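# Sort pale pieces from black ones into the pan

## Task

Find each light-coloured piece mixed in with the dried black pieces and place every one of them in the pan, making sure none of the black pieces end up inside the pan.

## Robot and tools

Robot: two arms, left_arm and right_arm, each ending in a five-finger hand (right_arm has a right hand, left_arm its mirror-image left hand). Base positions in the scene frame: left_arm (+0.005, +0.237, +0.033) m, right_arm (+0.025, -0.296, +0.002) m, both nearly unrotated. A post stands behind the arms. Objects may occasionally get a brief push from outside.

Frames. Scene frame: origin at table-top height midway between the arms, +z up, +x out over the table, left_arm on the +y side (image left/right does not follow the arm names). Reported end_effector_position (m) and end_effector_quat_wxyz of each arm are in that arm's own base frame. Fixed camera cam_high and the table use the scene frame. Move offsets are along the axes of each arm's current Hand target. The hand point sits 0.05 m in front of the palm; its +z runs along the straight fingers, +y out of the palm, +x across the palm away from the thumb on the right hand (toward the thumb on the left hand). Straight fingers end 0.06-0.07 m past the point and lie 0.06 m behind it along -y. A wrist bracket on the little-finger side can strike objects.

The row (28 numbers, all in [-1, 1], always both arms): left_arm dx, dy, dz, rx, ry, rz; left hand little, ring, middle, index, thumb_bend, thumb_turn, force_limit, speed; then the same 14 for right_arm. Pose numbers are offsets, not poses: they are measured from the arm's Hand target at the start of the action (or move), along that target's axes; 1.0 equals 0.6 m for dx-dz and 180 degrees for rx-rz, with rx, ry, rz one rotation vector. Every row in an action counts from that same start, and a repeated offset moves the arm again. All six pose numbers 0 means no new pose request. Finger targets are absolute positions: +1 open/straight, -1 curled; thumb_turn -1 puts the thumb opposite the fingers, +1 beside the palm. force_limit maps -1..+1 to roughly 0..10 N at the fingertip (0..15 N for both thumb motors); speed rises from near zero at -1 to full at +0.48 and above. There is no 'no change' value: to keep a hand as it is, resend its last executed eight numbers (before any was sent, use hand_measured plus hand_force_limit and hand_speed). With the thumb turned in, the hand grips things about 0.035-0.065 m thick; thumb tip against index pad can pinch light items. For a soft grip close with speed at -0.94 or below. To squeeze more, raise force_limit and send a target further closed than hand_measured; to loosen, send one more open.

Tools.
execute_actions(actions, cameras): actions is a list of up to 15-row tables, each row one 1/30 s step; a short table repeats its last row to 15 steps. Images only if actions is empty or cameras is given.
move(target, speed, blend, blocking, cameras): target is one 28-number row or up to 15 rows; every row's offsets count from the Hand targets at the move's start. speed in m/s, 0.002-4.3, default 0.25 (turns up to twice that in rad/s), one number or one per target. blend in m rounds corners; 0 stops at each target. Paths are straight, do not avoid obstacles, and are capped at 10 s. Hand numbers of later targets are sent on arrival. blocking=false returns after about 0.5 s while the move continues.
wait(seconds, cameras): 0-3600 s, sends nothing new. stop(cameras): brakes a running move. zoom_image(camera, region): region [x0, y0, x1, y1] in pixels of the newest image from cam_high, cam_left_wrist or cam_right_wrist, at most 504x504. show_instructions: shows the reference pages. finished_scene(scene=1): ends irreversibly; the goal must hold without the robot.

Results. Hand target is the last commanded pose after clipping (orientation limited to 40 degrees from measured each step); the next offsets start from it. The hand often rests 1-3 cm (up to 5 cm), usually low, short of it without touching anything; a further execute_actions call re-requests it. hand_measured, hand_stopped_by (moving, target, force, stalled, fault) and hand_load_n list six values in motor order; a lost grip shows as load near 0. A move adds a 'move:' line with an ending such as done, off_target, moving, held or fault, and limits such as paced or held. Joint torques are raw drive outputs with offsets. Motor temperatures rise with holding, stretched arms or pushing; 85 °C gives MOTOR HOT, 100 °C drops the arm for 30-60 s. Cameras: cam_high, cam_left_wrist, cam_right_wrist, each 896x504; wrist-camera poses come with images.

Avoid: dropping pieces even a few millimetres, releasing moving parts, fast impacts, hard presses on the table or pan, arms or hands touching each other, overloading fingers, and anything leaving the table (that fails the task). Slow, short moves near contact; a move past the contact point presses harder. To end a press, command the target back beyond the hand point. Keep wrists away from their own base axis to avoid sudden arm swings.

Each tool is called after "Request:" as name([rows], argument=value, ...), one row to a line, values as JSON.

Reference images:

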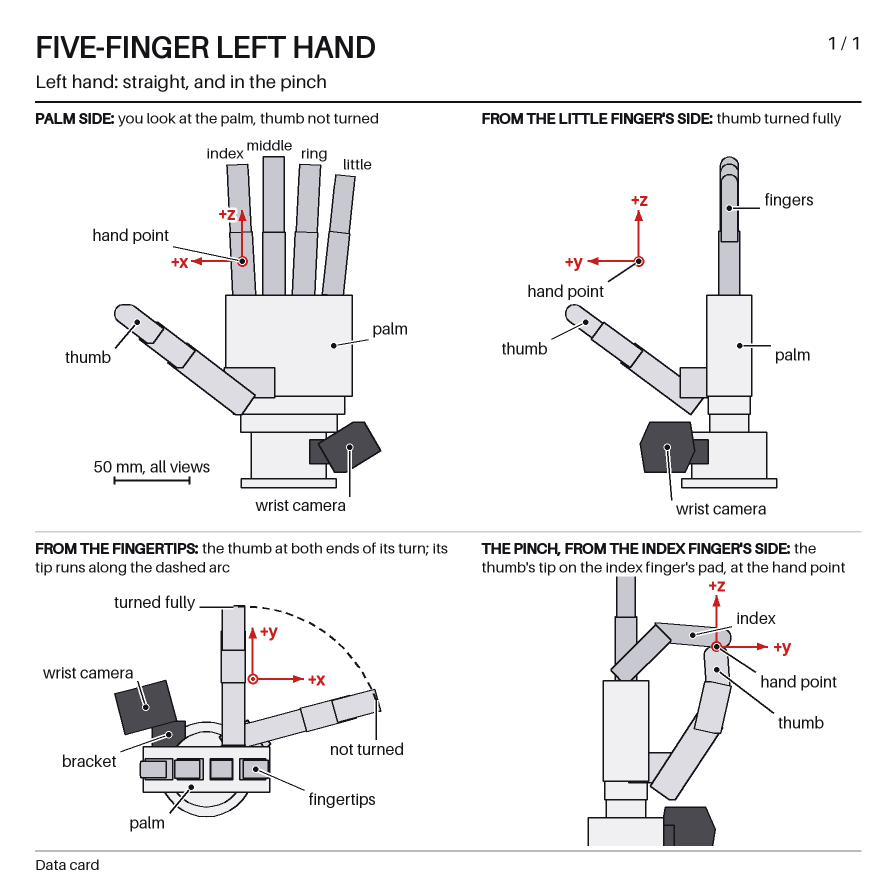

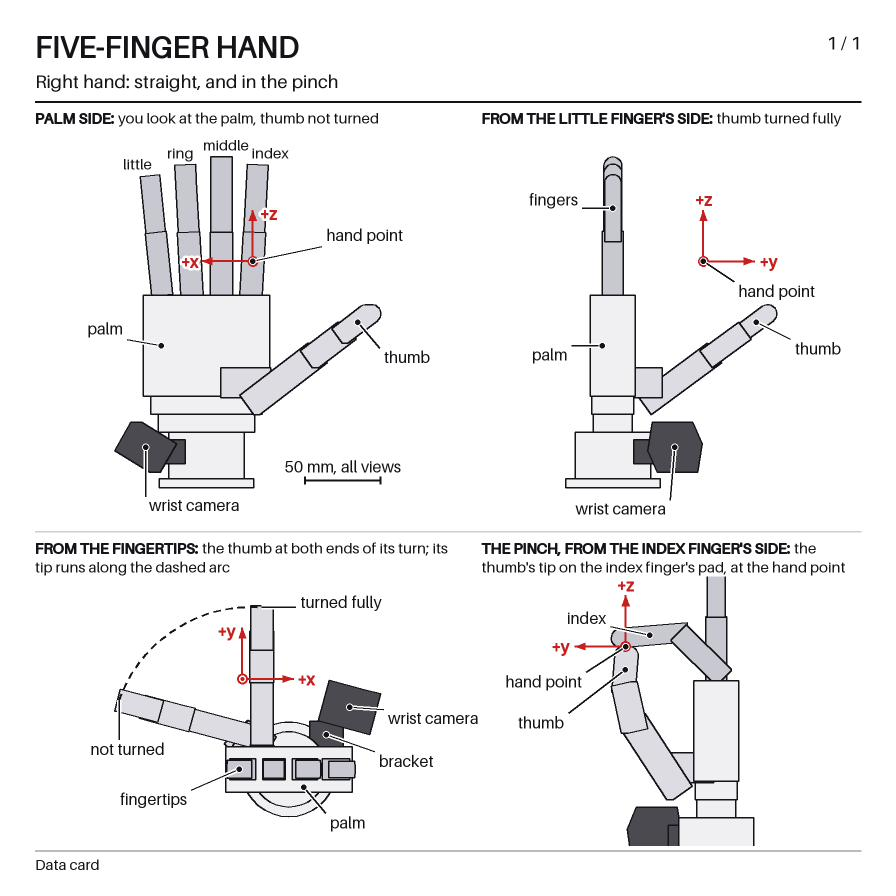

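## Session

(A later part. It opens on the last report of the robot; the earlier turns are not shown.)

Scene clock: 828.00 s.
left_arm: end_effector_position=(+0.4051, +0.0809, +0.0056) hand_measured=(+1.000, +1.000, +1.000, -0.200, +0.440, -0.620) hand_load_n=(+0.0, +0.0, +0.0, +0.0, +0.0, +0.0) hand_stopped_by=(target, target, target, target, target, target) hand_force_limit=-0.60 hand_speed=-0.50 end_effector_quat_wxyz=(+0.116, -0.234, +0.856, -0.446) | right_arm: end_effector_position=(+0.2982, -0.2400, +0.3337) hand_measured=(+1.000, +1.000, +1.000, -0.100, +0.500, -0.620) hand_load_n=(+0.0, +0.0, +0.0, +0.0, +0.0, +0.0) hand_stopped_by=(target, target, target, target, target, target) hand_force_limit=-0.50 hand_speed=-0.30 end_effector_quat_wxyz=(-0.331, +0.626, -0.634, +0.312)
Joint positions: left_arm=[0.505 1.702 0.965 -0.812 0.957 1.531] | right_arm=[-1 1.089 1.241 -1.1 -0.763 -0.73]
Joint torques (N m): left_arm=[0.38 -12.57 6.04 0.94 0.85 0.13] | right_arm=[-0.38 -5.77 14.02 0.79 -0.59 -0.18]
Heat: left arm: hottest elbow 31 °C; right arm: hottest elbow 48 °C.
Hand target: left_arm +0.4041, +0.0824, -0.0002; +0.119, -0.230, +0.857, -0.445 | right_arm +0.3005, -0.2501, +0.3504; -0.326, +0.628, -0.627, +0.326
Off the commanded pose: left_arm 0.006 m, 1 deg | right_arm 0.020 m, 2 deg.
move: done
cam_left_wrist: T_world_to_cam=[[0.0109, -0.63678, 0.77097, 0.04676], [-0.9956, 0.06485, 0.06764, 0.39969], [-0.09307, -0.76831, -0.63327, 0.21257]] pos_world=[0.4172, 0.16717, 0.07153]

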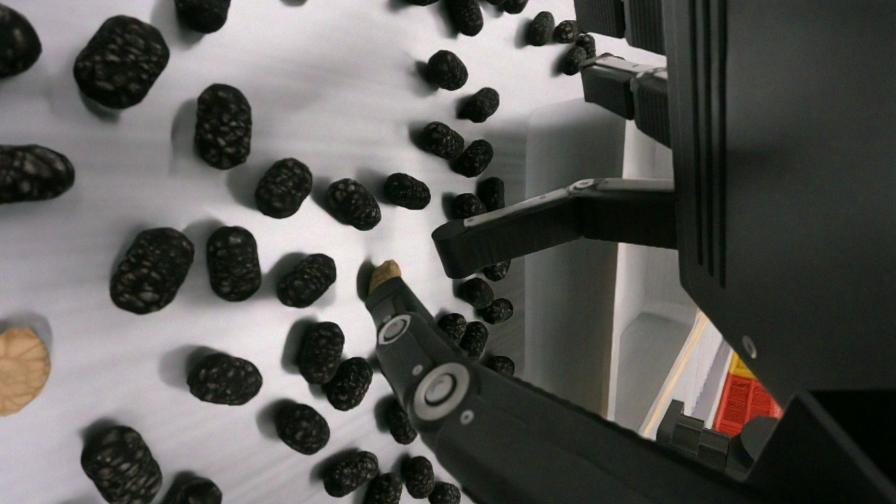

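Request:
move(target=[0.0008,0.0176,0.0107,0,0,0,1,1,1,-0.2,0.44,-0.62,-0.6,-0.5, 0,0,0,0,0,0,1,1,1,-0.1,0.5,-0.62,-0.5,-0.3], cameras=["cam_left_wrist"], speed=0.08)

Scene clock: 842.73 s.
left_arm: end_effector_position=(+0.4052, +0.0811, -0.0054) hand_measured=(+1.000, +1.000, +1.000, -0.200, +0.440, -0.620) hand_load_n=(+0.0, -0.5, +0.0, +0.0, +0.0, +0.0) hand_stopped_by=(target, target, target, target, target, target) hand_force_limit=-0.60 hand_speed=-0.50 end_effector_quat_wxyz=(+0.117, -0.232, +0.857, -0.445) | right_arm: end_effector_position=(+0.2982, -0.2400, +0.3337) hand_measured=(+1.000, +1.000, +1.000, -0.100, +0.500, -0.620) hand_load_n=(+0.0, +0.0, +0.0, +0.0, +0.0, -0.5) hand_stopped_by=(target, target, target, target, target, target) hand_force_limit=-0.50 hand_speed=-0.30 end_effector_quat_wxyz=(-0.331, +0.626, -0.634, +0.312)
Joint positions: left_arm=[0.505 1.723 0.955 -0.78 0.957 1.534] | right_arm=[-1 1.089 1.241 -1.1 -0.763 -0.73]
Joint torques (N m): left_arm=[0.5 -12.4 5.82 0.9 0.85 0.13] | right_arm=[-0.38 -5.71 14.02 0.76 -0.59 -0.18]
Heat: left arm: hottest elbow 31 °C; right arm: hottest elbow 48 °C.
Hand target: left_arm +0.4032, +0.0828, -0.0126; +0.119, -0.230, +0.857, -0.445 | right_arm +0.3005, -0.2501, +0.3504; -0.326, +0.628, -0.627, +0.326
Off the commanded pose: left_arm 0.008 m, 0 deg | right_arm 0.020 m, 2 deg.
move: done
cam_left_wrist: T_world_to_cam=[[0.00646, -0.63858, 0.76953, 0.05726], [-0.99574, 0.06669, 0.06371, 0.4004], [-0.092, -0.76666, -0.63542, 0.2052]] pos_world=[0.4172, 0.16718, 0.06082]

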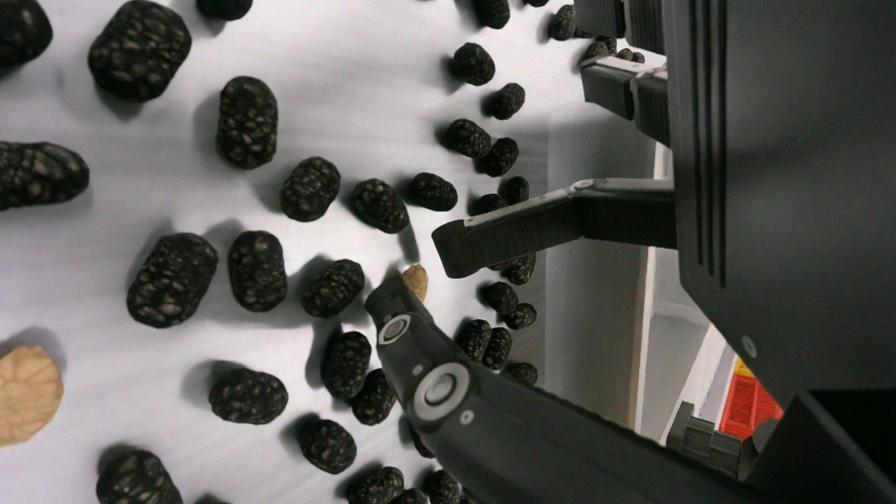

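Request:
execute_actions([
  [[0,0.0055,0.0038,0,0,0,1,1,1,-0.2,0.36,-0.62,-0.6,-0.8, 0,0,0,0,0,0,1,1,1,-0.1,0.5,-0.62,-0.5,-0.3]],
], cameras=["cam_left_wrist"])

Scene clock: 854.93 s.
left_arm: end_effector_position=(+0.4069, +0.0820, -0.0075) hand_measured=(+1.000, +1.000, +1.000, -0.200, +0.360, -0.620) hand_load_n=(+0.0, +0.0, +0.0, +0.0, +0.0, +0.0) hand_stopped_by=(target, target, target, target, target, target) hand_force_limit=-0.60 hand_speed=-0.80 end_effector_quat_wxyz=(+0.120, -0.231, +0.857, -0.445) | right_arm: end_effector_position=(+0.2982, -0.2400, +0.3337) hand_measured=(+1.000, +1.000, +1.000, -0.100, +0.500, -0.620) hand_load_n=(+0.0, +0.0, +0.0, -0.5, +0.0, +0.0) hand_stopped_by=(target, target, target, target, target, target) hand_force_limit=-0.50 hand_speed=-0.30 end_effector_quat_wxyz=(-0.331, +0.626, -0.634, +0.312)
Joint positions: left_arm=[0.505 1.727 0.955 -0.769 0.957 1.535] | right_arm=[-1 1.089 1.241 -1.1 -0.763 -0.73]
Joint torques (N m): left_arm=[0.56 -12.16 5.55 0.9 0.86 0.13] | right_arm=[-0.44 -5.77 14.02 0.77 -0.59 -0.18]
Heat: left arm: hottest elbow 31 °C; right arm: hottest elbow 48 °C.
Hand target: left_arm +0.4032, +0.0828, -0.0165; +0.119, -0.230, +0.857, -0.445 | right_arm +0.3005, -0.2501, +0.3504; -0.326, +0.628, -0.627, +0.326
Off the commanded pose: left_arm 0.010 m, 0 deg | right_arm 0.020 m, 2 deg.
cam_left_wrist: T_world_to_cam=[[0.00195, -0.64097, 0.76756, 0.06151], [-0.99607, 0.0667, 0.05824, 0.40223], [-0.08853, -0.76466, -0.63833, 0.20309]] pos_world=[0.41851, 0.16789, 0.059]

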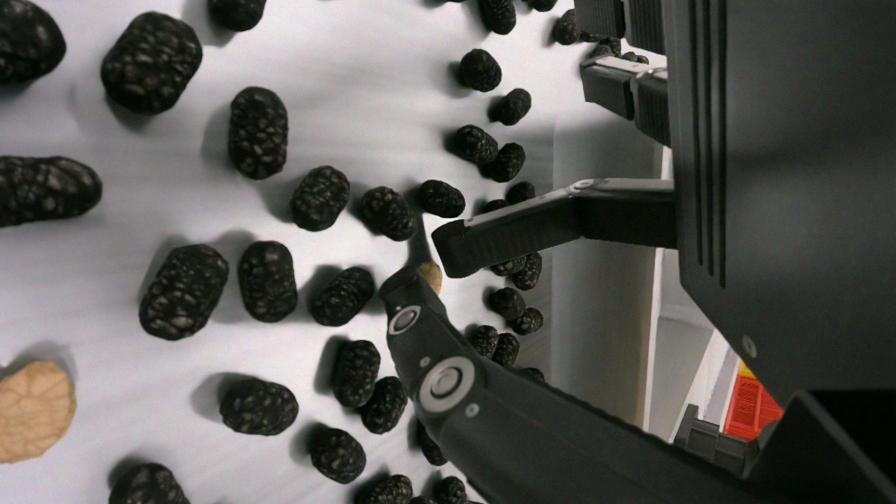

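Request:
execute_actions([
  [[0,0,0,0,0,0,1,1,1,-0.24,0.2,-0.62,-0.6,-0.9, 0,0,0,0,0,0,1,1,1,-0.1,0.5,-0.62,-0.5,-0.3]],
], cameras=["cam_left_wrist"])

Scene clock: 867.30 s.
left_arm: end_effector_position=(+0.4069, +0.0820, -0.0075) hand_measured=(+1.000, +1.000, +1.000, -0.240, +0.200, -0.620) hand_load_n=(+0.0, +0.0, -0.5, +0.0, +0.0, +0.0) hand_stopped_by=(target, target, target, target, target, target) hand_force_limit=-0.60 hand_speed=-0.90 end_effector_quat_wxyz=(+0.120, -0.231, +0.857, -0.445) | right_arm: end_effector_position=(+0.2982, -0.2400, +0.3337) hand_measured=(+1.000, +1.000, +1.000, -0.100, +0.500, -0.620) hand_load_n=(+0.0, +0.0, +0.0, +0.0, +0.0, +0.0) hand_stopped_by=(target, target, target, target, target, target) hand_force_limit=-0.50 hand_speed=-0.30 end_effector_quat_wxyz=(-0.331, +0.626, -0.634, +0.312)
Joint positions: left_arm=[0.505 1.727 0.955 -0.769 0.957 1.535] | right_arm=[-1 1.089 1.241 -1.1 -0.763 -0.73]
Joint torques (N m): left_arm=[0.56 -12.16 5.56 0.9 0.85 0.13] | right_arm=[-0.44 -5.83 14.05 0.77 -0.6 -0.18]
Heat: left arm: hottest elbow 31 °C; right arm: hottest elbow 49 °C.
Hand target: left_arm +0.4032, +0.0828, -0.0165; +0.119, -0.230, +0.857, -0.445 | right_arm +0.3005, -0.2501, +0.3504; -0.326, +0.628, -0.627, +0.326
Off the commanded pose: left_arm 0.010 m, 0 deg | right_arm 0.020 m, 2 deg.
cam_left_wrist: T_world_to_cam=[[0.00195, -0.64097, 0.76756, 0.06151], [-0.99607, 0.0667, 0.05824, 0.40223], [-0.08853, -0.76466, -0.63833, 0.20309]] pos_world=[0.41851, 0.16789, 0.059]

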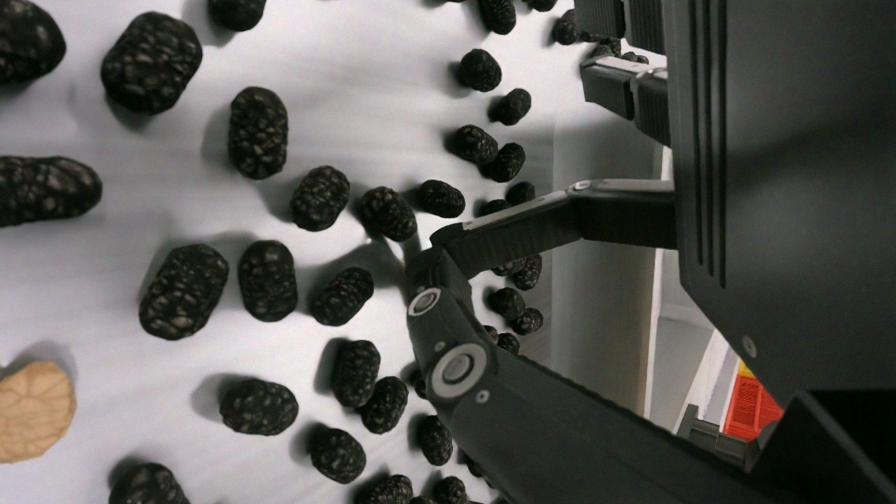

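Request:
move(target=[0,-0.0341,-0.0239,0,0,0,1,1,1,-0.2,0.44,-0.62,-0.6,-0.5, 0,0,0,0,0,0,1,1,1,-0.1,0.5,-0.62,-0.5,-0.3], cameras=["cam_left_wrist"], speed=0.08)

Scene clock: 877.33 s.
left_arm: end_effector_position=(+0.4011, +0.0784, +0.0037) hand_measured=(+1.000, +1.000, +1.000, -0.200, +0.440, -0.620) hand_load_n=(+0.0, +0.0, +0.0, +0.0, +0.0, +0.0) hand_stopped_by=(target, target, target, target, target, target) hand_force_limit=-0.60 hand_speed=-0.50 end_effector_quat_wxyz=(+0.113, -0.234, +0.856, -0.447) | right_arm: end_effector_position=(+0.2982, -0.2400, +0.3337) hand_measured=(+1.000, +1.000, +1.000, -0.100, +0.500, -0.620) hand_load_n=(+0.0, +0.0, +0.0, +0.0, +0.0, +0.0) hand_stopped_by=(target, target, target, target, target, target) hand_force_limit=-0.50 hand_speed=-0.30 end_effector_quat_wxyz=(-0.331, +0.626, -0.634, +0.312)
Joint positions: left_arm=[0.505 1.701 0.955 -0.812 0.959 1.535] | right_arm=[-1 1.089 1.241 -1.1 -0.763 -0.73]
Joint torques (N m): left_arm=[0.5 -13.92 7.28 0.01 0.76 0.13] | right_arm=[-0.38 -5.71 14.02 0.77 -0.6 -0.18]
Heat: left arm: hottest elbow 31 °C; right arm: hottest elbow 49 °C.
Hand target: left_arm +0.4032, +0.0828, +0.0084; +0.119, -0.230, +0.857, -0.445 | right_arm +0.3005, -0.2501, +0.3504; -0.326, +0.628, -0.627, +0.326
Off the commanded pose: left_arm 0.007 m, 1 deg | right_arm 0.020 m, 2 deg.
move: done
cam_left_wrist: T_world_to_cam=[[0.01312, -0.6331, 0.77396, 0.04549], [-0.99512, 0.06741, 0.07201, 0.39557], [-0.09776, -0.77113, -0.62913, 0.21116]] pos_world=[0.41369, 0.16497, 0.06916]

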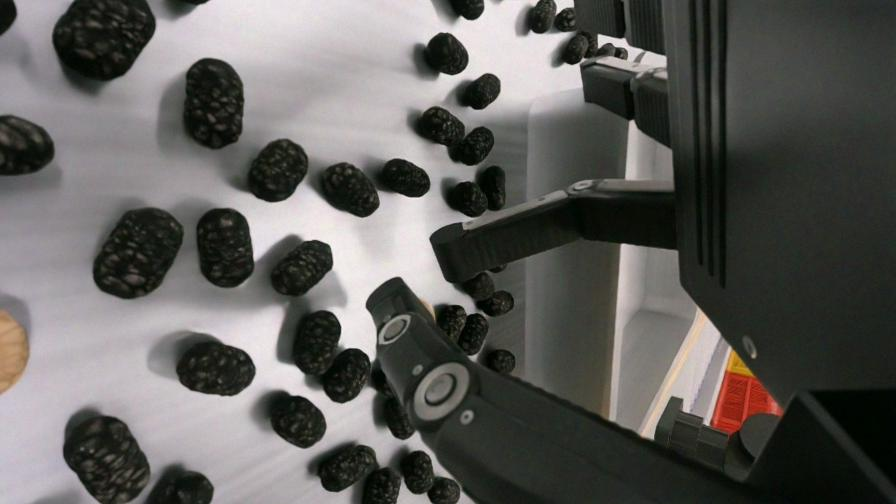

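Request:
move(target=[0.042,-0.0598,-0.0222,0,0,0,1,1,1,-0.2,0.44,-0.62,-0.6,-0.5, 0,0,0,0,0,0,1,1,1,-0.1,0.5,-0.62,-0.5,-0.3], cameras=["cam_left_wrist"], speed=0.1)

Scene clock: 893.97 s.
left_arm: end_effector_position=(+0.3927, +0.0680, +0.0466) hand_measured=(+1.000, +1.000, +1.000, -0.200, +0.440, -0.620) hand_load_n=(+0.0, +0.0, -0.5, +0.0, +0.0, +0.0) hand_stopped_by=(target, target, target, target, target, target) hand_force_limit=-0.60 hand_speed=-0.50 end_effector_quat_wxyz=(+0.131, -0.222, +0.859, -0.442) | right_arm: end_effector_position=(+0.2982, -0.2400, +0.3337) hand_measured=(+1.000, +1.000, +1.000, -0.100, +0.500, -0.620) hand_load_n=(+0.0, +0.0, +0.0, +0.0, +0.0, +0.0) hand_stopped_by=(target, target, target, target, target, target) hand_force_limit=-0.50 hand_speed=-0.30 end_effector_quat_wxyz=(-0.331, +0.626, -0.634, +0.312)
Joint positions: left_arm=[0.491 1.568 0.931 -0.864 0.956 1.519] | right_arm=[-1 1.089 1.241 -1.1 -0.763 -0.73]
Joint torques (N m): left_arm=[-0.32 -12.16 6.5 0.09 0.84 -0.14] | right_arm=[-0.44 -5.77 14.02 0.75 -0.6 -0.18]
Heat: left arm: hottest elbow 31 °C; right arm: hottest elbow 49 °C.
Hand target: left_arm +0.3863, +0.0617, +0.0455; +0.119, -0.230, +0.857, -0.446 | right_arm +0.3005, -0.2501, +0.3504; -0.326, +0.628, -0.627, +0.326
Off the commanded pose: left_arm 0.009 m, 2 deg | right_arm 0.020 m, 2 deg.
move: done
cam_left_wrist: T_world_to_cam=[[-0.01937, -0.6508, 0.759, 0.02041], [-0.99687, 0.07079, 0.03525, 0.38701], [-0.07667, -0.75594, -0.65014, 0.22096]] pos_world=[0.40314, 0.15292, 0.11452]

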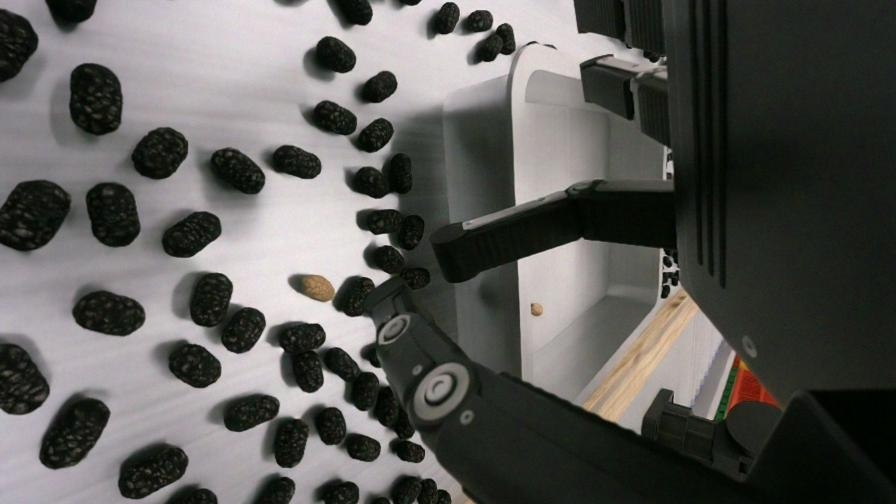

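Request:
move(target=[-0.0107,0.021,0.0004,0,-0.273,-0.1913,1,1,1,-0.2,0.42,-0.62,-0.6,-0.5, 0,0,0,0,0,0,1,1,1,-0.1,0.5,-0.62,-0.5,-0.3], cameras=["cam_left_wrist"], speed=0.2)

Scene clock: 957.50 s.
left_arm: end_effector_position=(+0.3878, +0.0743, +0.0329) hand_measured=(+1.000, +1.000, +1.000, -0.200, +0.420, -0.620) hand_load_n=(+0.0, +0.0, +0.0, +0.0, +0.0, +0.0) hand_stopped_by=(target, target, target, target, target, target) hand_force_limit=-0.60 hand_speed=-0.50 end_effector_quat_wxyz=(-0.321, +0.629, -0.632, +0.320) | right_arm: end_effector_position=(+0.2982, -0.2400, +0.3337) hand_measured=(+1.000, +1.000, +1.000, -0.100, +0.500, -0.620) hand_load_n=(+0.0, +0.0, +0.0, +0.0, +0.0, +0.0) hand_stopped_by=(target, target, target, target, target, target) hand_force_limit=-0.50 hand_speed=-0.30 end_effector_quat_wxyz=(-0.331, +0.626, -0.634, +0.312)
Joint positions: left_arm=[0.377 1.22 0.443 0.112 0.302 0.234] | right_arm=[-1 1.089 1.241 -1.1 -0.763 -0.73]
Joint torques (N m): left_arm=[-0.5 -7.3 6.93 2.39 0.08 -0.15] | right_arm=[-0.44 -5.77 14.01 0.77 -0.59 -0.18]
Heat: left arm: hottest shoulder 30 °C; right arm: hottest elbow 49 °C.
Hand target: left_arm +0.3885, +0.0712, +0.0351; -0.326, +0.628, -0.627, +0.326 | right_arm +0.3005, -0.2501, +0.3504; -0.326, +0.628, -0.627, +0.326
Off the commanded pose: left_arm 0.004 m, 1 deg | right_arm 0.020 m, 2 deg.
move: done
cam_left_wrist: T_world_to_cam=[[0.56675, -0.32393, 0.75754, -0.21662], [-0.55895, -0.82668, 0.06467, 0.27803], [0.60529, -0.46008, -0.64958, -0.06999]] pos_world=[0.32054, 0.12747, 0.10065]

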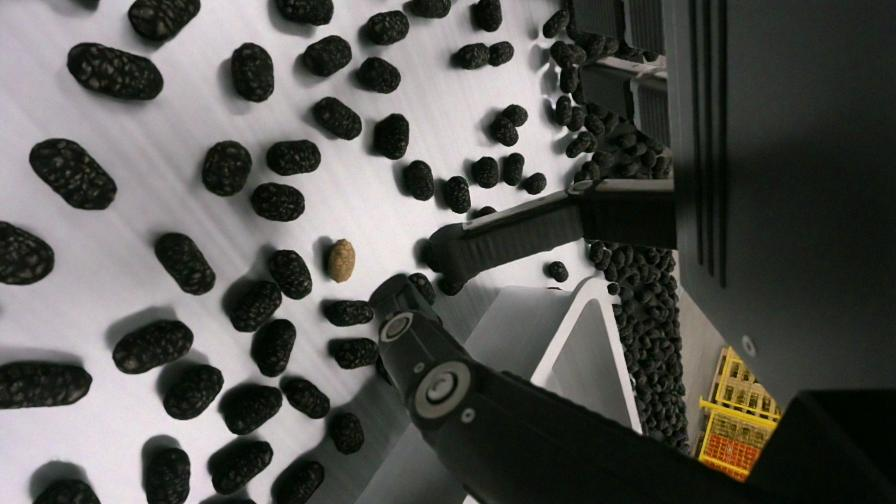

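Request:
move(target=[0.0015,0.0429,0.0317,0,0,0,1,1,1,-0.2,0.42,-0.62,-0.6,-0.5, 0,0,0,0,0,0,1,1,1,-0.1,0.5,-0.62,-0.5,-0.3], cameras=["cam_left_wrist"], speed=0.1)

Scene clock: 976.67 s.
left_arm: end_effector_position=(+0.3882, +0.0733, +0.0043) hand_measured=(+1.000, +1.000, +1.000, -0.200, +0.420, -0.620) hand_load_n=(+0.0, +0.0, +0.0, +0.0, +0.0, +0.0) hand_stopped_by=(target, target, target, target, target, target) hand_force_limit=-0.60 hand_speed=-0.50 end_effector_quat_wxyz=(-0.326, +0.627, -0.631, +0.322) | right_arm: end_effector_position=(+0.2982, -0.2400, +0.3337) hand_measured=(+1.000, +1.000, +1.000, -0.100, +0.500, -0.620) hand_load_n=(+0.0, +0.0, +0.0, +0.0, +0.0, +0.0) hand_stopped_by=(target, target, target, target, target, target) hand_force_limit=-0.50 hand_speed=-0.30 end_effector_quat_wxyz=(-0.331, +0.626, -0.634, +0.312)
Joint positions: left_arm=[0.373 1.318 0.403 0.261 0.299 0.231] | right_arm=[-1 1.089 1.241 -1.1 -0.763 -0.73]
Joint torques (N m): left_arm=[-0.5 -6.42 6.37 2.41 0.08 -0.16] | right_arm=[-0.44 -5.83 14.02 0.76 -0.59 -0.17]
Heat: left arm: hottest elbow 30 °C; right arm: hottest elbow 49 °C.
Hand target: left_arm +0.3892, +0.0702, +0.0031; -0.326, +0.628, -0.628, +0.326 | right_arm +0.3005, -0.2501, +0.3504; -0.326, +0.628, -0.627, +0.326
Off the commanded pose: left_arm 0.003 m, 1 deg | right_arm 0.020 m, 2 deg.
move: done
cam_left_wrist: T_world_to_cam=[[0.55925, -0.32671, 0.76191, -0.19251], [-0.55941, -0.827, 0.056, 0.27963], [0.6118, -0.45754, -0.64526, -0.09198]] pos_world=[0.32036, 0.12628, 0.07166]

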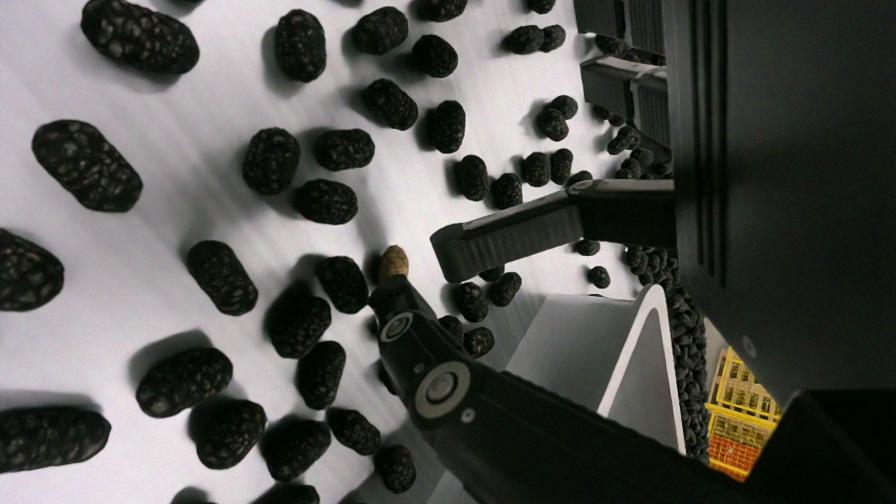

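Request:
move(target=[0.0008,0.0198,0.0139,0,0,0,1,1,1,-0.2,0.42,-0.62,-0.6,-0.5, 0,0,0,0,0,0,1,1,1,-0.1,0.5,-0.62,-0.5,-0.3], cameras=["cam_left_wrist"], speed=0.08)

Scene clock: 990.00 s.
left_arm: end_effector_position=(+0.3905, +0.0738, -0.0072) hand_measured=(+1.000, +1.000, +1.000, -0.200, +0.420, -0.620) hand_load_n=(+0.0, +0.0, -0.5, +0.0, +0.0, +0.0) hand_stopped_by=(target, target, target, target, target, target) hand_force_limit=-0.60 hand_speed=-0.50 end_effector_quat_wxyz=(-0.329, +0.625, -0.630, +0.323) | right_arm: end_effector_position=(+0.2982, -0.2400, +0.3337) hand_measured=(+1.000, +1.000, +1.000, -0.100, +0.500, -0.620) hand_load_n=(+0.0, +0.0, +0.0, +0.0, +0.0, +0.0) hand_stopped_by=(target, target, target, target, target, target) hand_force_limit=-0.50 hand_speed=-0.30 end_effector_quat_wxyz=(-0.331, +0.626, -0.634, +0.312)
Joint positions: left_arm=[0.371 1.369 0.392 0.332 0.297 0.229] | right_arm=[-1 1.089 1.241 -1.1 -0.763 -0.73]
Joint torques (N m): left_arm=[-0.5 -6.3 5.63 2.41 0.08 -0.15] | right_arm=[-0.38 -5.83 14.05 0.75 -0.59 -0.17]
Motor temperatures (°C): left_arm=[27 29 30 24 24 24] | right_arm=[23 25 50 26 28 23]
Heat: left arm: hottest elbow 30 °C; right arm: hottest elbow 50 °C.
Hand target: left_arm +0.3892, +0.0697, -0.0114; -0.326, +0.628, -0.628, +0.326 | right_arm +0.3005, -0.2501, +0.3504; -0.326, +0.628, -0.627, +0.326
Off the commanded pose: left_arm 0.006 m, 1 deg | right_arm 0.020 m, 2 deg.
move: done
cam_left_wrist: T_world_to_cam=[[0.55371, -0.32848, 0.76519, -0.18245], [-0.55941, -0.82741, 0.04961, 0.28186], [0.61682, -0.45552, -0.6419, -0.10274]] pos_world=[0.32207, 0.12648, 0.05967]

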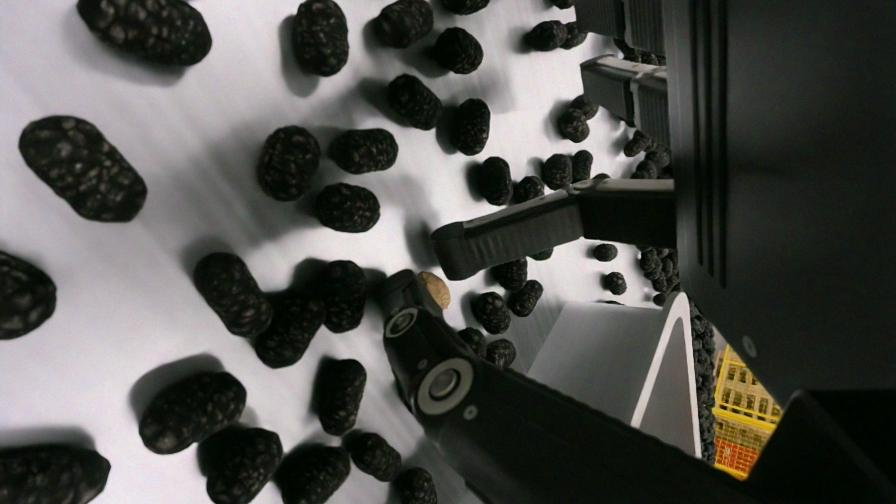

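Request:
move([
  [0.0,-0.0164,-0.0115,0,0,0,1,1,1,-0.2,0.42,-0.62,-0.6,-0.5, 0,0,0,0,0,0,1,1,1,-0.1,0.5,-0.62,-0.5,-0.3],
  [0.012,-0.0164,-0.0115,0,0,0,1,1,1,-0.2,0.42,-0.62,-0.6,-0.5, 0,0,0,0,0,0,1,1,1,-0.1,0.5,-0.62,-0.5,-0.3],
], cameras=["cam_left_wrist"], speed=0.08)

Scene clock: 1009.10 s.
left_arm: end_effector_position=(+0.3916, +0.0661, +0.0002) hand_measured=(+1.000, +1.000, +1.000, -0.200, +0.420, -0.620) hand_load_n=(+0.0, +0.0, +0.0, +0.0, +0.5, +0.0) hand_stopped_by=(target, target, target, target, target, target) hand_force_limit=-0.60 hand_speed=-0.50 end_effector_quat_wxyz=(-0.330, +0.624, -0.630, +0.324) | right_arm: end_effector_position=(+0.2982, -0.2400, +0.3337) hand_measured=(+1.000, +1.000, +1.000, -0.100, +0.500, -0.620) hand_load_n=(+0.0, +0.0, +0.0, +0.0, +0.0, +0.0) hand_stopped_by=(target, target, target, target, target, target) hand_force_limit=-0.50 hand_speed=-0.30 end_effector_quat_wxyz=(-0.331, +0.626, -0.634, +0.312)
Joint positions: left_arm=[0.345 1.337 0.392 0.307 0.278 0.215] | right_arm=[-1 1.089 1.241 -1.1 -0.763 -0.73]
Joint torques (N m): left_arm=[-0.38 -7.94 6.19 1.44 0.07 -0.14] | right_arm=[-0.38 -5.77 14.02 0.77 -0.59 -0.18]
Heat: left arm: hottest elbow 30 °C; right arm: hottest elbow 50 °C.
Hand target: left_arm +0.3891, +0.0625, +0.0005; -0.326, +0.628, -0.628, +0.326 | right_arm +0.3005, -0.2501, +0.3504; -0.326, +0.628, -0.627, +0.326
Off the commanded pose: left_arm 0.004 m, 1 deg | right_arm 0.020 m, 2 deg.
move: done
cam_left_wrist: T_world_to_cam=[[0.55044, -0.33123, 0.76635, -0.18979], [-0.56159, -0.82612, 0.04631, 0.27654], [0.61776, -0.45587, -0.64075, -0.10247]] pos_world=[0.32307, 0.11888, 0.06698]

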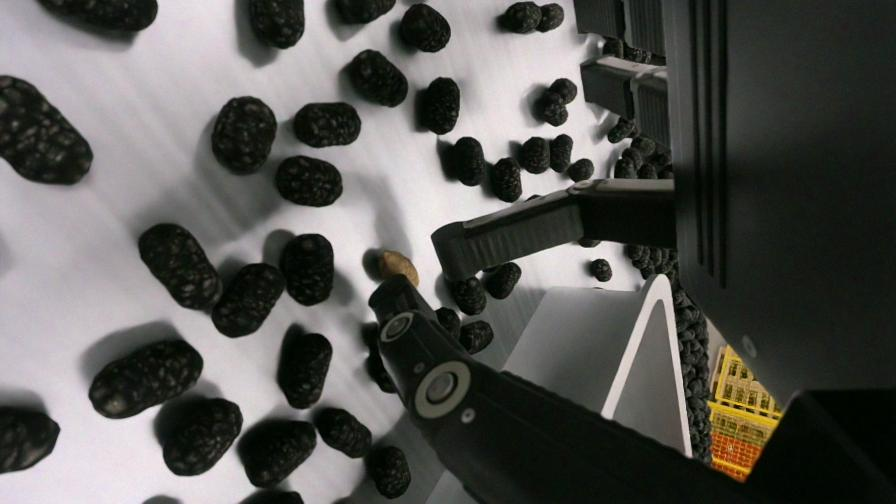

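Request:
move(target=[-0.0017,0.0183,0.0088,0,0,0,1,1,1,-0.2,0.42,-0.62,-0.6,-0.5, 0,0,0,0,0,0,1,1,1,-0.1,0.5,-0.62,-0.5,-0.3], cameras=["cam_left_wrist"], speed=0.08)

Scene clock: 1031.47 s.
left_arm: end_effector_position=(+0.3891, +0.0651, -0.0072) hand_measured=(+1.000, +1.000, +1.000, -0.200, +0.420, -0.620) hand_load_n=(+0.0, +0.0, +0.0, +0.0, +0.0, +0.0) hand_stopped_by=(target, target, target, target, target, target) hand_force_limit=-0.60 hand_speed=-0.50 end_effector_quat_wxyz=(-0.328, +0.625, -0.630, +0.323) | right_arm: end_effector_position=(+0.2982, -0.2400, +0.3337) hand_measured=(+1.000, +1.000, +1.000, -0.100, +0.500, -0.620) hand_load_n=(+0.0, +0.0, +0.0, +0.0, +0.0, +0.0) hand_stopped_by=(target, target, target, target, target, target) hand_force_limit=-0.50 hand_speed=-0.30 end_effector_quat_wxyz=(-0.331, +0.626, -0.634, +0.312)
Joint positions: left_arm=[0.345 1.359 0.381 0.336 0.278 0.215] | right_arm=[-1 1.089 1.241 -1.1 -0.763 -0.73]
Joint torques (N m): left_arm=[0.03 -6.12 5.65 2.43 0.25 -0.11] | right_arm=[-0.38 -5.83 14.04 0.76 -0.59 -0.18]
Heat: left arm: hottest elbow 30 °C; right arm: hottest elbow 50 °C.
Hand target: left_arm +0.3872, +0.0636, -0.0114; -0.326, +0.628, -0.627, +0.326 | right_arm +0.3005, -0.2501, +0.3504; -0.326, +0.628, -0.627, +0.326
Off the commanded pose: left_arm 0.005 m, 1 deg | right_arm 0.020 m, 2 deg.
move: done
cam_left_wrist: T_world_to_cam=[[0.55315, -0.32954, 0.76513, -0.18427], [-0.56133, -0.82608, 0.05002, 0.27459], [0.61557, -0.45716, -0.64193, -0.10528]] pos_world=[0.32087, 0.11798, 0.05968]

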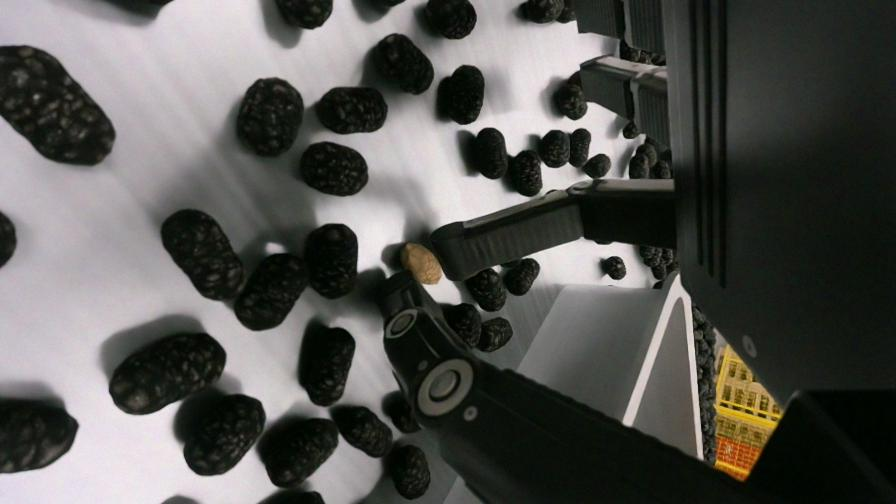

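Request:
execute_actions([
  [[0,0.003,0.002,0,0,0,1,1,1,-0.2,0.34,-0.62,-0.6,-0.85, 0,0,0,0,0,0,1,1,1,-0.1,0.5,-0.62,-0.5,-0.3]],
], cameras=["cam_left_wrist"])

Scene clock: 1039.90 s.
left_arm: end_effector_position=(+0.3901, +0.0654, -0.0084) hand_measured=(+1.000, +1.000, +1.000, -0.200, +0.340, -0.620) hand_load_n=(+0.0, +0.0, +0.0, +0.0, +0.0, +0.0) hand_stopped_by=(target, target, target, target, target, target) hand_force_limit=-0.60 hand_speed=-0.85 end_effector_quat_wxyz=(-0.329, +0.624, -0.630, +0.324) | right_arm: end_effector_position=(+0.2982, -0.2400, +0.3337) hand_measured=(+1.000, +1.000, +1.000, -0.100, +0.500, -0.620) hand_load_n=(+0.0, +0.0, +0.0, +0.0, +0.0, +0.0) hand_stopped_by=(target, target, target, target, target, target) hand_force_limit=-0.50 hand_speed=-0.30 end_effector_quat_wxyz=(-0.331, +0.626, -0.634, +0.312)
Joint positions: left_arm=[0.345 1.367 0.381 0.347 0.279 0.215] | right_arm=[-1 1.089 1.241 -1.1 -0.763 -0.73]
Joint torques (N m): left_arm=[0.03 -6.12 5.44 2.41 0.23 -0.11] | right_arm=[-0.32 -5.71 14.04 0.75 -0.59 -0.17]
Heat: left arm: hottest elbow 30 °C; right arm: hottest elbow 50 °C.
Hand target: left_arm +0.3872, +0.0636, -0.0135; -0.326, +0.628, -0.627, +0.326 | right_arm +0.3005, -0.2501, +0.3504; -0.326, +0.628, -0.627, +0.326
Off the commanded pose: left_arm 0.006 m, 1 deg | right_arm 0.020 m, 2 deg.
cam_left_wrist: T_world_to_cam=[[0.55104, -0.3302, 0.76637, -0.18294], [-0.56175, -0.82591, 0.04806, 0.27558], [0.61708, -0.45699, -0.6406, -0.10705]] pos_world=[0.32167, 0.11828, 0.05838]

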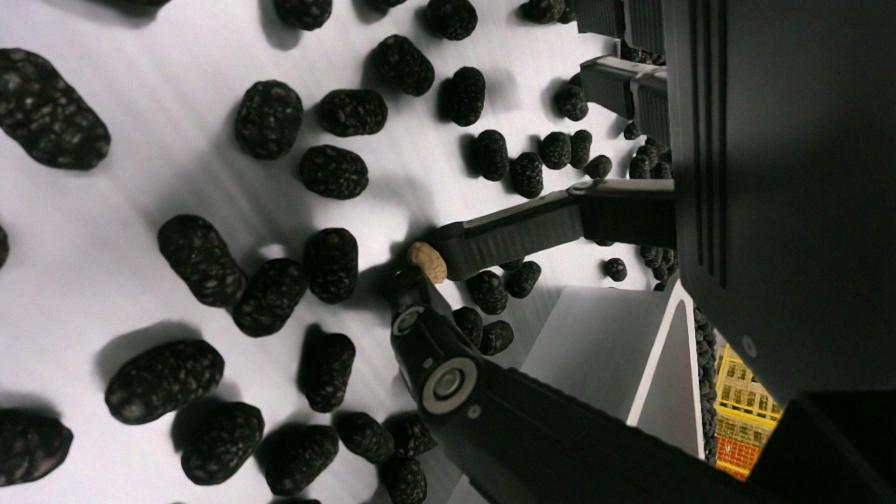

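Request:
execute_actions([
  [[0,0,0,0,0,0,1,1,1,-0.24,0.2,-0.62,-0.6,-0.9, 0,0,0,0,0,0,1,1,1,-0.1,0.5,-0.62,-0.5,-0.3]],
], cameras=["cam_left_wrist"])

Scene clock: 1046.33 s.
left_arm: end_effector_position=(+0.3903, +0.0653, -0.0084) hand_measured=(+1.000, +1.000, +1.000, -0.240, +0.276, -0.620) hand_load_n=(+0.0, +0.0, +0.0, +3.5, +3.5, +0.0) hand_stopped_by=(target, target, target, force, force, target) hand_force_limit=-0.60 hand_speed=-0.90 end_effector_quat_wxyz=(-0.329, +0.624, -0.630, +0.324) | right_arm: end_effector_position=(+0.2982, -0.2400, +0.3337) hand_measured=(+1.000, +1.000, +1.000, -0.100, +0.500, -0.620) hand_load_n=(+0.0, +0.0, +0.0, +0.0, +0.0, +0.0) hand_stopped_by=(target, target, target, target, target, target) hand_force_limit=-0.50 hand_speed=-0.30 end_effector_quat_wxyz=(-0.331, +0.626, -0.634, +0.312)
Joint positions: left_arm=[0.345 1.367 0.381 0.348 0.279 0.214] | right_arm=[-1 1.089 1.241 -1.1 -0.763 -0.73]
Joint torques (N m): left_arm=[0.09 -6.12 5.45 2.37 0.21 -0.11] | right_arm=[-0.44 -5.77 14.05 0.76 -0.59 -0.18]
Heat: left arm: hottest elbow 30 °C; right arm: hottest elbow 50 °C.
Hand target: left_arm +0.3871, +0.0636, -0.0136; -0.326, +0.628, -0.627, +0.326 | right_arm +0.3005, -0.2501, +0.3504; -0.326, +0.628, -0.627, +0.326
Off the commanded pose: left_arm 0.006 m, 1 deg | right_arm 0.020 m, 2 deg.
cam_left_wrist: T_world_to_cam=[[0.55064, -0.33, 0.76674, -0.18287], [-0.56185, -0.82584, 0.04806, 0.27558], [0.61734, -0.45726, -0.64016, -0.1073]] pos_world=[0.32177, 0.11818, 0.05828]

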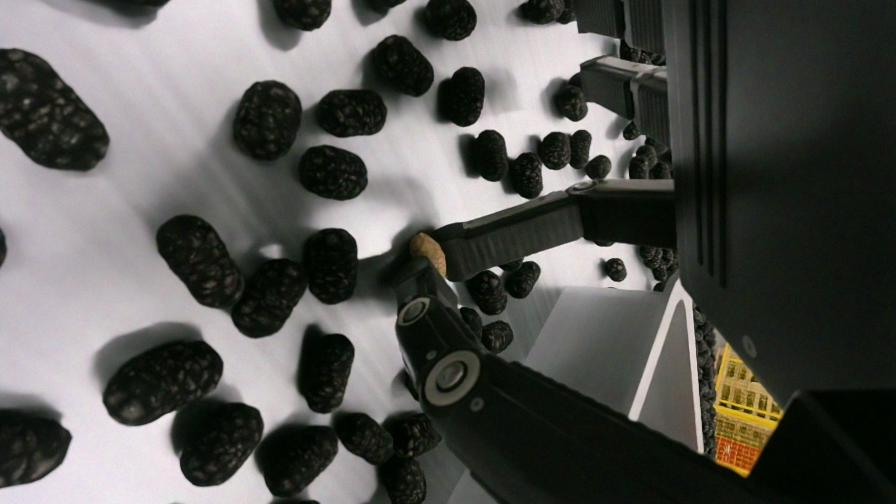

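Request:
move([
  [0,-0.15,-0.105,0,0,0,1,1,1,-0.24,0.2,-0.62,-0.6,-0.9, 0,0,0,0,0,0,1,1,1,-0.1,0.5,-0.62,-0.5,-0.3],
  [0.24,-0.1221,-0.1569,0,0.2048,0.1435,1,1,1,-0.24,0.2,-0.62,-0.6,-0.9, 0,0,0,0,0,0,1,1,1,-0.1,0.5,-0.62,-0.5,-0.3],
  [0.24,0.0226,-0.0555,0,0.2048,0.1435,1,1,1,-0.24,0.2,-0.62,-0.6,-0.9, 0,0,0,0,0,0,1,1,1,-0.1,0.5,-0.62,-0.5,-0.3],
], blend=[0.02,0.02,0], cameras=["cam_left_wrist"], speed=[0.15,0.2,0.1])

Scene clock: 1073.33 s.
left_arm: end_effector_position=(+0.3533, -0.0785, -0.0024) hand_measured=(+1.000, +1.000, +1.000, -0.240, +0.276, -0.620) hand_load_n=(+0.0, +0.0, +0.0, +3.5, +4.0, +0.0) hand_stopped_by=(target, target, target, force, force, target) hand_force_limit=-0.60 hand_speed=-0.90 end_effector_quat_wxyz=(+0.174, -0.348, +0.817, -0.425) | right_arm: end_effector_position=(+0.2982, -0.2400, +0.3337) hand_measured=(+1.000, +1.000, +1.000, -0.100, +0.500, -0.620) hand_load_n=(+0.0, +0.0, +0.0, +0.0, +0.0, +0.0) hand_stopped_by=(target, target, target, target, target, target) hand_force_limit=-0.50 hand_speed=-0.30 end_effector_quat_wxyz=(-0.331, +0.626, -0.634, +0.312)
Joint positions: left_arm=[0.11 1.349 0.442 0.063 0.687 0.606] | right_arm=[-1 1.089 1.241 -1.1 -0.763 -0.73]
Joint torques (N m): left_arm=[-0.38 -6.59 5.98 2.14 0.55 0.1] | right_arm=[-0.44 -5.71 14.05 0.76 -0.6 -0.17]
Heat: left arm: hottest elbow 30 °C; right arm: hottest elbow 50 °C.
Hand target: left_arm +0.3522, -0.0805, -0.0056; +0.176, -0.340, +0.820, -0.426 | right_arm +0.3005, -0.2501, +0.3504; -0.326, +0.628, -0.627, +0.326
Off the commanded pose: left_arm 0.004 m, 1 deg | right_arm 0.020 m, 2 deg.
move: done
cam_left_wrist: T_world_to_cam=[[0.18254, -0.61148, 0.76992, -0.10661], [-0.97654, -0.20374, 0.06971, 0.33116], [0.11423, -0.76458, -0.63432, 0.0073]] pos_world=[0.34201, 0.00786, 0.06363]

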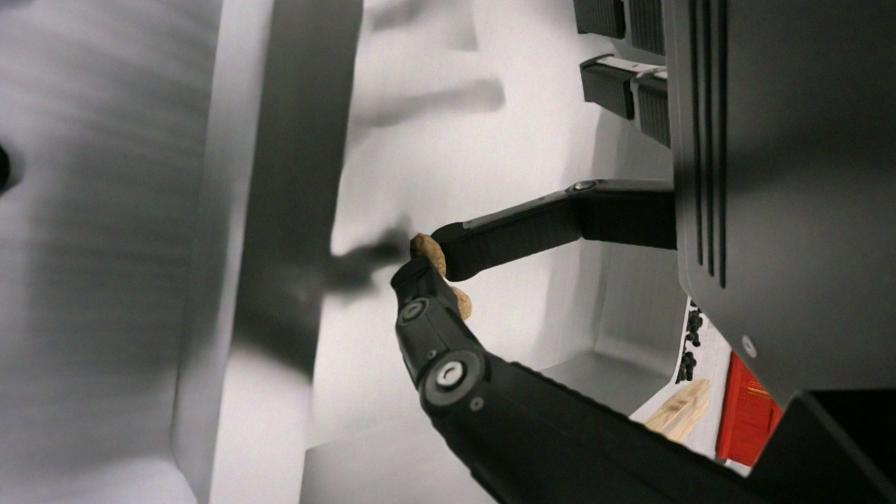

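Request:
execute_actions([
  [[0,0.0036,0.0025,0,0,0,1,1,1,-0.24,0.2,-0.62,-0.6,-0.9, 0,0,0,0,0,0,1,1,1,-0.1,0.5,-0.62,-0.5,-0.3]],
  [[0,0,0,0,0,0,1,1,1,-0.18,0.38,-0.62,-0.6,-0.8, 0,0,0,0,0,0,1,1,1,-0.1,0.5,-0.62,-0.5,-0.3]],
], cameras=["cam_left_wrist"])

Scene clock: 1082.97 s.
left_arm: end_effector_position=(+0.3552, -0.0783, -0.0027) hand_measured=(+1.000, +1.000, +1.000, -0.180, +0.380, -0.620) hand_load_n=(+0.0, -0.5, +0.0, +0.0, +0.0, +0.0) hand_stopped_by=(target, target, target, target, target, target) hand_force_limit=-0.60 hand_speed=-0.80 end_effector_quat_wxyz=(+0.177, -0.346, +0.817, -0.426) | right_arm: end_effector_position=(+0.2982, -0.2400, +0.3337) hand_measured=(+1.000, +1.000, +1.000, -0.100, +0.500, -0.620) hand_load_n=(+0.0, +0.0, +0.0, +0.0, +0.0, +0.0) hand_stopped_by=(target, target, target, target, target, target) hand_force_limit=-0.50 hand_speed=-0.30 end_effector_quat_wxyz=(-0.331, +0.626, -0.634, +0.312)
Joint positions: left_arm=[0.11 1.353 0.442 0.075 0.687 0.606] | right_arm=[-1 1.089 1.241 -1.1 -0.763 -0.73]
Joint torques (N m): left_arm=[-0.38 -6.18 5.74 2.07 0.55 0.1] | right_arm=[-0.38 -5.77 14.05 0.76 -0.6 -0.17]
Heat: left arm: hottest elbow 30 °C; right arm: hottest elbow 50 °C.
Hand target: left_arm +0.3523, -0.0805, -0.0081; +0.176, -0.340, +0.820, -0.426 | right_arm +0.3005, -0.2501, +0.3504; -0.326, +0.628, -0.627, +0.326
Off the commanded pose: left_arm 0.007 m, 1 deg | right_arm 0.020 m, 2 deg.
cam_left_wrist: T_world_to_cam=[[0.177, -0.61209, 0.77073, -0.10474], [-0.97701, -0.2038, 0.06253, 0.33329], [0.1188, -0.76408, -0.63409, 0.00543]] pos_world=[0.34353, 0.00796, 0.06332]

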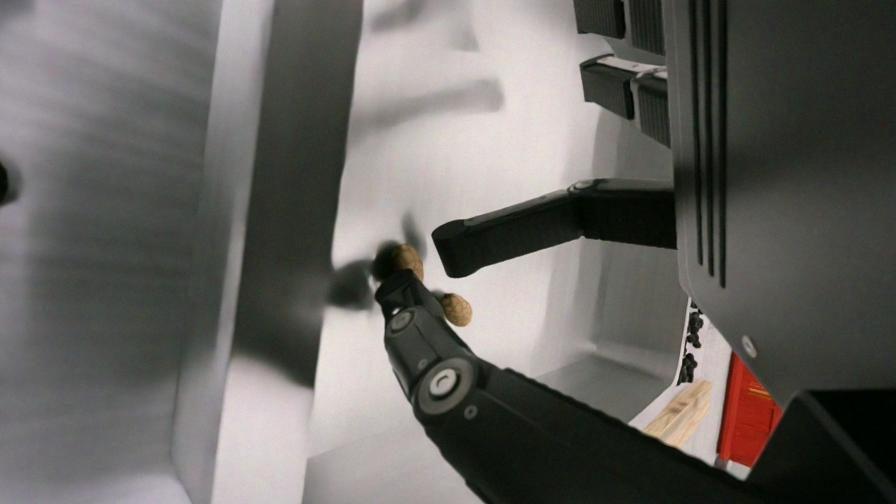

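Request:
move([
  [0,-0.15,-0.105,0,0,0,1,1,1,-0.18,0.38,-0.62,-0.6,-0.8, 0,0,0,0,0,0,1,1,1,-0.1,0.5,-0.62,-0.5,-0.3],
  [0.2091,-0.4002,0.2571,0,0.0455,0.0319,1,1,1,-0.18,0.38,-0.62,-0.6,-0.8, 0,0,0,0,0,0,1,1,1,-0.1,0.5,-0.62,-0.5,-0.3],
  [0.2091,-0.332,0.305,0,0.0455,0.0319,1,1,1,-0.2,0.42,-0.62,-0.6,-0.5, 0,0,0,0,0,0,1,1,1,-0.1,0.5,-0.62,-0.5,-0.3],
], blend=[0.02,0.02,0], cameras=["cam_high","cam_left_wrist"], speed=[0.15,0.25,0.15])

Scene clock: 1123.13 s.
left_arm: end_effector_position=(+0.4433, -0.3510, +0.0455) hand_measured=(+1.000, +1.000, +1.000, -0.200, +0.420, -0.620) hand_load_n=(+0.0, +0.0, +0.0, +0.0, +0.0, +0.0) hand_stopped_by=(target, target, target, target, target, target) hand_force_limit=-0.60 hand_speed=-0.50 end_effector_quat_wxyz=(+0.133, -0.265, +0.852, -0.432) | right_arm: end_effector_position=(+0.2982, -0.2400, +0.3337) hand_measured=(+1.000, +1.000, +1.000, -0.100, +0.500, -0.620) hand_load_n=(+0.0, +0.0, +0.0, -0.5, -0.5, +0.0) hand_stopped_by=(target, target, target, target, target, target) hand_force_limit=-0.50 hand_speed=-0.30 end_effector_quat_wxyz=(-0.331, +0.626, -0.634, +0.312)
Joint positions: left_arm=[-0.527 1.64 0.933 0.024 0.352 0.272] | right_arm=[-1 1.089 1.241 -1.1 -0.763 -0.73]
Joint torques (N m): left_arm=[0.09 -13.51 9.13 2.37 0.12 -0.15] | right_arm=[-0.38 -5.77 14.04 0.79 -0.59 -0.18]
Heat: left arm: hottest elbow 31 °C; right arm: hottest elbow 50 °C.
Hand target: left_arm +0.4505, -0.3558, +0.0497; +0.138, -0.267, +0.846, -0.440 | right_arm +0.3005, -0.2501, +0.3504; -0.326, +0.628, -0.627, +0.326
Off the commanded pose: left_arm 0.010 m, 1 deg | right_arm 0.020 m, 2 deg.
move: done
cam_left_wrist: T_world_to_cam=[[0.05997, -0.6505, 0.75713, -0.28538], [-0.99745, -0.00968, 0.07069, 0.43755], [-0.03866, -0.75944, -0.64942, -0.11069]] pos_world=[0.44927, -0.26547, 0.11326]

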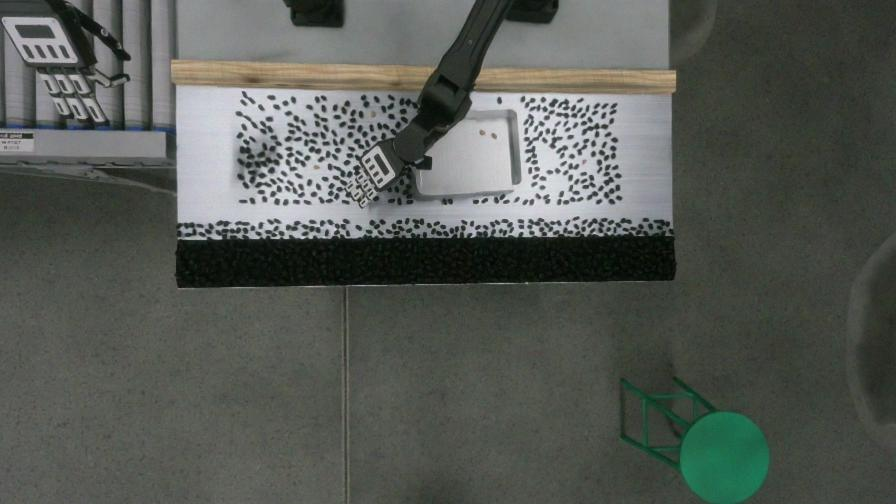

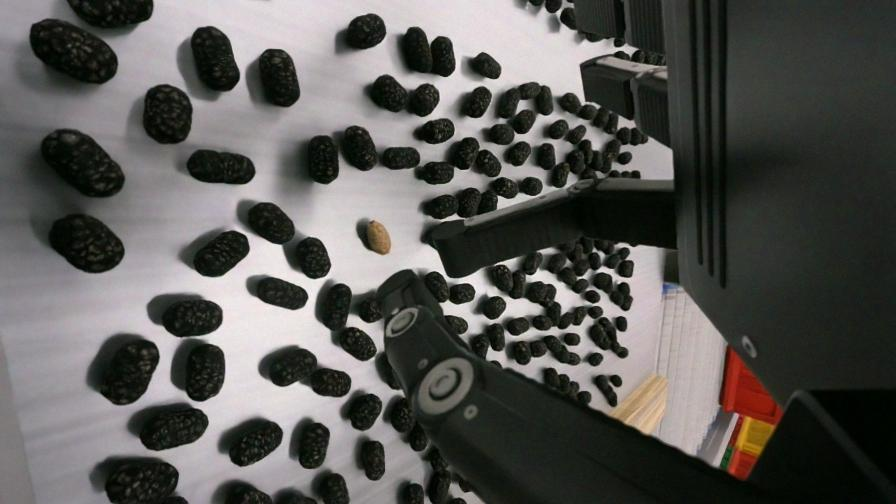

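Request:
move(target=[0.018,0.0347,0.0716,0,0,0,1,1,1,-0.2,0.42,-0.62,-0.6,-0.5, 0,0,0,0,0,0,1,1,1,-0.1,0.5,-0.62,-0.5,-0.3], cameras=["cam_left_wrist"], speed=0.12)

Scene clock: 1143.33 s.
left_arm: end_effector_position=(+0.4424, -0.3706, -0.0017) hand_measured=(+1.000, +1.000, +1.000, -0.200, +0.420, -0.620) hand_load_n=(+0.0, +0.0, +0.0, +0.0, +0.0, +0.0) hand_stopped_by=(target, target, target, target, target, target) hand_force_limit=-0.60 hand_speed=-0.50 end_effector_quat_wxyz=(+0.130, -0.268, +0.854, -0.426) | right_arm: end_effector_position=(+0.2982, -0.2400, +0.3337) hand_measured=(+1.000, +1.000, +1.000, -0.100, +0.500, -0.620) hand_load_n=(+0.0, +0.0, +0.0, +0.0, +0.0, +0.0) hand_stopped_by=(target, target, target, target, target, target) hand_force_limit=-0.50 hand_speed=-0.30 end_effector_quat_wxyz=(-0.331, +0.626, -0.634, +0.312)
Joint positions: left_arm=[-0.565 1.756 0.933 0.134 0.321 0.246] | right_arm=[-1 1.089 1.241 -1.1 -0.763 -0.73]
Joint torques (N m): left_arm=[-0.21 -14.45 9.62 2.36 0.1 -0.14] | right_arm=[-0.44 -5.83 14.02 0.76 -0.59 -0.17]
Heat: left arm: hottest elbow 32 °C; right arm: hottest elbow 51 °C.
Hand target: left_arm +0.4549, -0.3811, +0.0078; +0.138, -0.267, +0.846, -0.440 | right_arm +0.3005, -0.2501, +0.3504; -0.326, +0.628, -0.627, +0.326
Off the commanded pose: left_arm 0.019 m, 2 deg | right_arm 0.020 m, 2 deg.
move: off_target (left_arm)
cam_left_wrist: T_world_to_cam=[[0.07097, -0.65648, 0.751, -0.26944], [-0.99647, -0.01285, 0.08294, 0.43817], [-0.04479, -0.75423, -0.65508, -0.15169]] pos_world=[0.44895, -0.28566, 0.06664]

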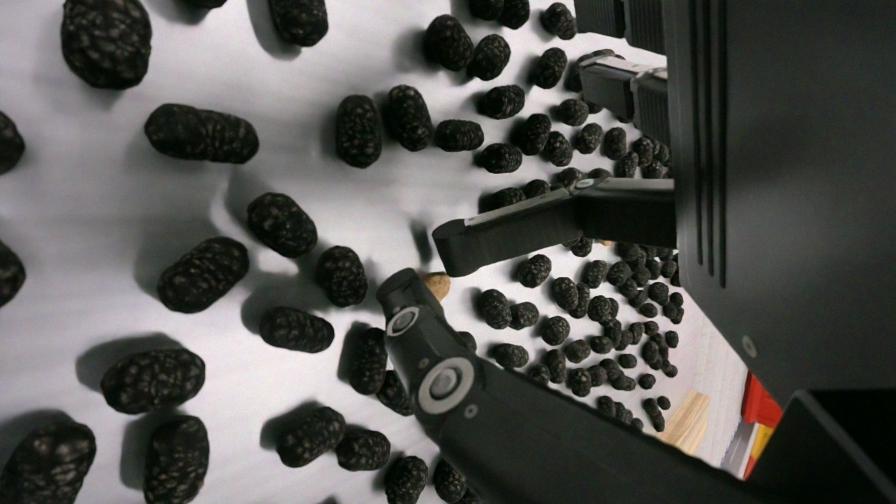

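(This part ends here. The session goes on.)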